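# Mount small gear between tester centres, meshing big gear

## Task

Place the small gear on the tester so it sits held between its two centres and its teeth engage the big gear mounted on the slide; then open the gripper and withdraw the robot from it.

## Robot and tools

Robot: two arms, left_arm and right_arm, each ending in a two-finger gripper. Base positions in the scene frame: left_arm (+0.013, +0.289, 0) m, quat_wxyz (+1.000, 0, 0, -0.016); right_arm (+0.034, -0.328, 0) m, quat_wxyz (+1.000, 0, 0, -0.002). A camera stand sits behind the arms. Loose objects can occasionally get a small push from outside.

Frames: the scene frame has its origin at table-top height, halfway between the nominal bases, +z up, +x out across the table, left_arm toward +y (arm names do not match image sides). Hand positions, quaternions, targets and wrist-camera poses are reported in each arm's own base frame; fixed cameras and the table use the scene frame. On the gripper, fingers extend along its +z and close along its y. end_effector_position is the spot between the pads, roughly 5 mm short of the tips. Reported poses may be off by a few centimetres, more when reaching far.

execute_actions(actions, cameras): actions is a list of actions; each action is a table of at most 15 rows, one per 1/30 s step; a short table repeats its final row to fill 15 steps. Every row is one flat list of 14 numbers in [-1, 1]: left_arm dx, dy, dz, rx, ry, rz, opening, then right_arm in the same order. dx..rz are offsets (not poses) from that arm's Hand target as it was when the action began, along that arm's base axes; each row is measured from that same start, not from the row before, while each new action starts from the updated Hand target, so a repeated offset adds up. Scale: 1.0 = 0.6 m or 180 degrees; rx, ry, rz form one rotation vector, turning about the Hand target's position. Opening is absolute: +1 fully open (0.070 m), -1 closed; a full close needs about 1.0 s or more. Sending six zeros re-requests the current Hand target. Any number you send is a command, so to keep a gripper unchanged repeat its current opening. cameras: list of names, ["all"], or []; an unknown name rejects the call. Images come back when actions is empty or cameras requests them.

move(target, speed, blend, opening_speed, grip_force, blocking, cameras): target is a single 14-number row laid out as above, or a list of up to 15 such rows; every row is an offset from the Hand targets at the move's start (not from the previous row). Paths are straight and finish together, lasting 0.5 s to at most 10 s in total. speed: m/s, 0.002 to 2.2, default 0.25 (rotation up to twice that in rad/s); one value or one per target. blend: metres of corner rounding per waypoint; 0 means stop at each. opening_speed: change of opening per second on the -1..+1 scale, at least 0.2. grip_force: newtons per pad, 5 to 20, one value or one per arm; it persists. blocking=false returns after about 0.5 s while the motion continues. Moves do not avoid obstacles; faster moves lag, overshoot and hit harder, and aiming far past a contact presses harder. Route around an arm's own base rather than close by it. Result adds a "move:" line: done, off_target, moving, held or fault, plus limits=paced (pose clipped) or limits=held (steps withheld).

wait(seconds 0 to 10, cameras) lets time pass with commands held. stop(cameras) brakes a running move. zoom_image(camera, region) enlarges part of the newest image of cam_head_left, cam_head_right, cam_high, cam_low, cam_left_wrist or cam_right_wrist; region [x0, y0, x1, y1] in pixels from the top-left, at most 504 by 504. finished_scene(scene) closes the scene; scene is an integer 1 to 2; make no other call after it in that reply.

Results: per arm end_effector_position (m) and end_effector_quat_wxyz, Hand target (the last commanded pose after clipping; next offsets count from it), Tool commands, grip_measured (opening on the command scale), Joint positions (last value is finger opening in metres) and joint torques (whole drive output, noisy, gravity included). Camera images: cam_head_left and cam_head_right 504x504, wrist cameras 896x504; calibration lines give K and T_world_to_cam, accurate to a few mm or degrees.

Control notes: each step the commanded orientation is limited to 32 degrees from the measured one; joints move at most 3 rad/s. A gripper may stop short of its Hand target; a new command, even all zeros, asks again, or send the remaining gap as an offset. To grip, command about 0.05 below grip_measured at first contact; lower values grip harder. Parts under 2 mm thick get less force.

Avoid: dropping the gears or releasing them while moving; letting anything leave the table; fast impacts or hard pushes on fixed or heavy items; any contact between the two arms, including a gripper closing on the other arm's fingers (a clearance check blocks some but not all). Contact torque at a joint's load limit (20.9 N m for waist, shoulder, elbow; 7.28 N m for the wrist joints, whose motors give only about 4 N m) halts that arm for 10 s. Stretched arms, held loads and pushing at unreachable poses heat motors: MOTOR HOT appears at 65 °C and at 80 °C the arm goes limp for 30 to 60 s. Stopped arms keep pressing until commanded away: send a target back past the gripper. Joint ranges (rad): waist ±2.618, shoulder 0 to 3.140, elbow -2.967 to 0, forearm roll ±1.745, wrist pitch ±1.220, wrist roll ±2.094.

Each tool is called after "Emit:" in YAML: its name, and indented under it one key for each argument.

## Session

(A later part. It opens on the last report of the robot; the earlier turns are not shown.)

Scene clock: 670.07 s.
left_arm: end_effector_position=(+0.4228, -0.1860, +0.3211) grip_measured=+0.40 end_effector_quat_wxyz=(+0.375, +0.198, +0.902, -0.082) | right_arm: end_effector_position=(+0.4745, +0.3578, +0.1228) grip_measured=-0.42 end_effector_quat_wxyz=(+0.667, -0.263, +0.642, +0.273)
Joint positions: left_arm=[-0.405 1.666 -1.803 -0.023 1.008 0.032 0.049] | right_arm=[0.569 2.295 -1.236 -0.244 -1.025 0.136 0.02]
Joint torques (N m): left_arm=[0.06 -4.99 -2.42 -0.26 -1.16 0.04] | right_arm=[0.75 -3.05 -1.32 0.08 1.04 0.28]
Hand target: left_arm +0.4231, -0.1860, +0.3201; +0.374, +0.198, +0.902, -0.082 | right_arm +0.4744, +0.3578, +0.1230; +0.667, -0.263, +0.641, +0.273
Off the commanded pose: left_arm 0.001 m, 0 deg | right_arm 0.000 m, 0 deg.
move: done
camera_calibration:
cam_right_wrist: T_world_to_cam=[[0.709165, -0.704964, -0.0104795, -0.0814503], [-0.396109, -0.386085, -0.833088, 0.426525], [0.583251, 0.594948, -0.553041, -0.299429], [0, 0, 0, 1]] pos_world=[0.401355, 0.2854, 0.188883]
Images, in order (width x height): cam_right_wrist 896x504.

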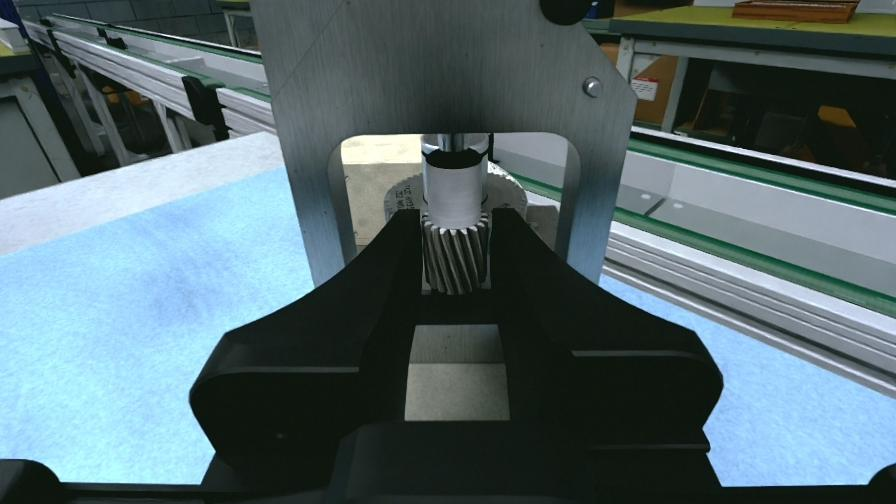

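Emit:
move:
  target:
    - [0,0,0,0,0,0,0.4,0,0,0,0,0,0,-0.38]
    - [0,0,0,0,0,0,0.4,-0.05,-0.0495,0,0,0,0,-0.38]
    - [-0.05,0.08,0,0,0,0,0.4,-0.15,-0.148,0,0,0,0,-0.38]
  speed: [0.05,0.05,0.15]
  cameras: ["all"]

Emit:
zoom_image:
  camera: "cam_right_wrist"
  region: [370, 80, 530, 260]

Scene clock: 676.47 s.
left_arm: end_effector_position=(+0.3929, -0.1375, +0.3202) grip_measured=+0.40 end_effector_quat_wxyz=(+0.374, +0.198, +0.902, -0.082) | right_arm: end_effector_position=(+0.3843, +0.2689, +0.1237) grip_measured=-0.38 end_effector_quat_wxyz=(+0.642, -0.273, +0.667, +0.262)
Joint positions: left_arm=[-0.279 1.501 -1.606 -0.129 0.988 0.18 0.049] | right_arm=[0.466 2.003 -0.665 -0.33 -1.23 0.101 0.022]
Joint torques (N m): left_arm=[-0.76 -3.91 -3.35 -0.21 -1.08 -0.15] | right_arm=[0.17 -4.93 -2.79 0.16 -1.16 0.11]
Hand target: left_arm +0.3930, -0.1380, +0.3201; +0.374, +0.198, +0.902, -0.082 | right_arm +0.3844, +0.2690, +0.1230; +0.667, -0.263, +0.641, +0.273
Off the commanded pose: left_arm 0.000 m, 0 deg | right_arm 0.001 m, 4 deg.
joint read past its limit (right arm) — joint 5 (wrist pitch), lower limit.
joint sent to its limit (right arm) — joint 5 (wrist pitch), lower limit. The joint targets are off in orientation, not in position.
move: off_target (right_arm)
camera_calibration:
cam_left_wrist: T_world_to_cam=[[-0.452219, -0.891851, 0.00996772, 0.0494557], [-0.879639, 0.444124, -0.170263, 0.458953], [0.147422, -0.0857639, -0.985348, 0.371988], [0, 0, 0, 1]] pos_world=[0.371239, -0.127822, 0.444187]
cam_right_wrist: T_world_to_cam=[[0.70805, -0.706077, -0.0109775, -0.0792681], [-0.440412, -0.429385, -0.788458, 0.380344], [0.551998, 0.563103, -0.614991, -0.165254], [0, 0, 0, 1]] pos_world=[0.314853, 0.200399, 0.197385]

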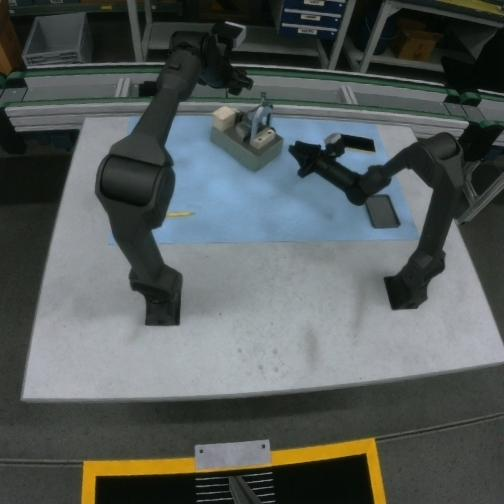

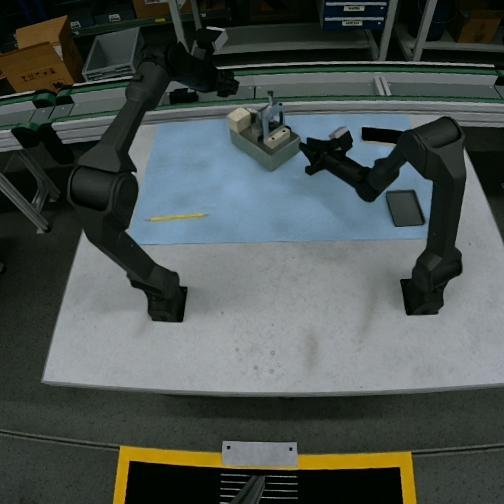

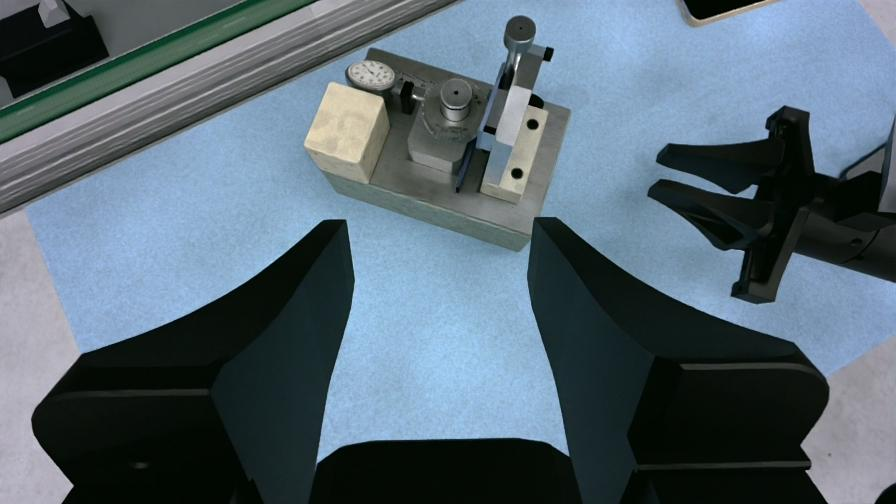

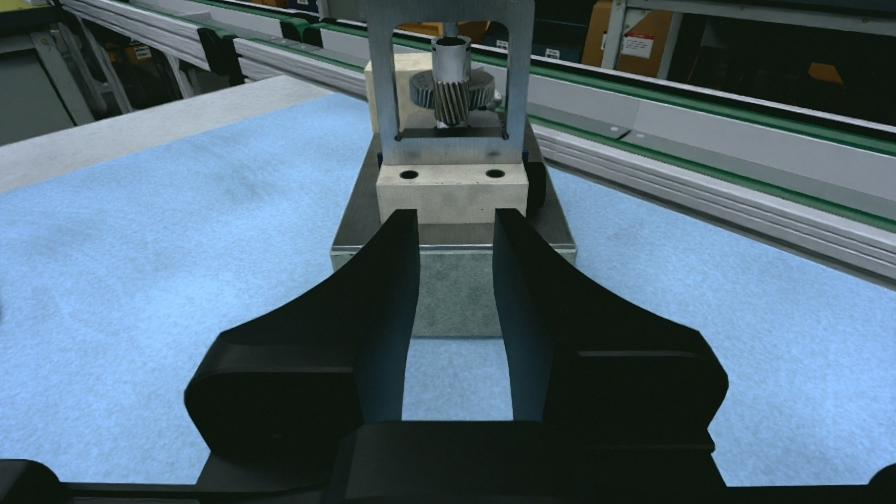

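Scaled by 2.800 from the camera's 896x504 image, which has a finer 1280x720 frame.

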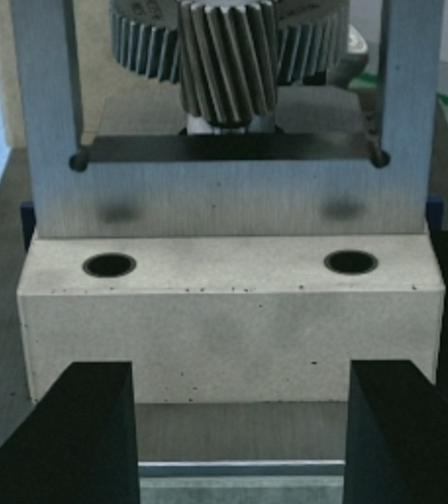

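Emit:
zoom_image:
  camera: "cam_right_wrist"
  region: [400, 10, 510, 150]

Scaled by 3.600 from the camera's 896x504 image, which has a finer 1280x720 frame.

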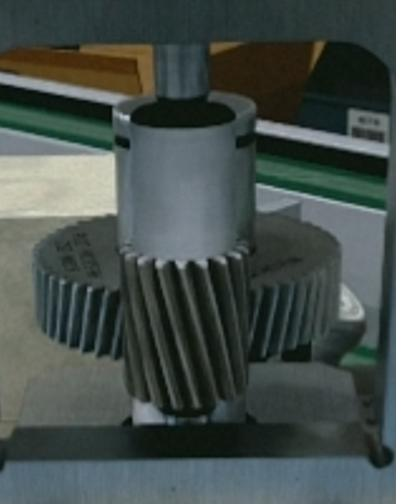

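Emit:
finished_scene:
  scene: 2

The scene is finished: the task was done.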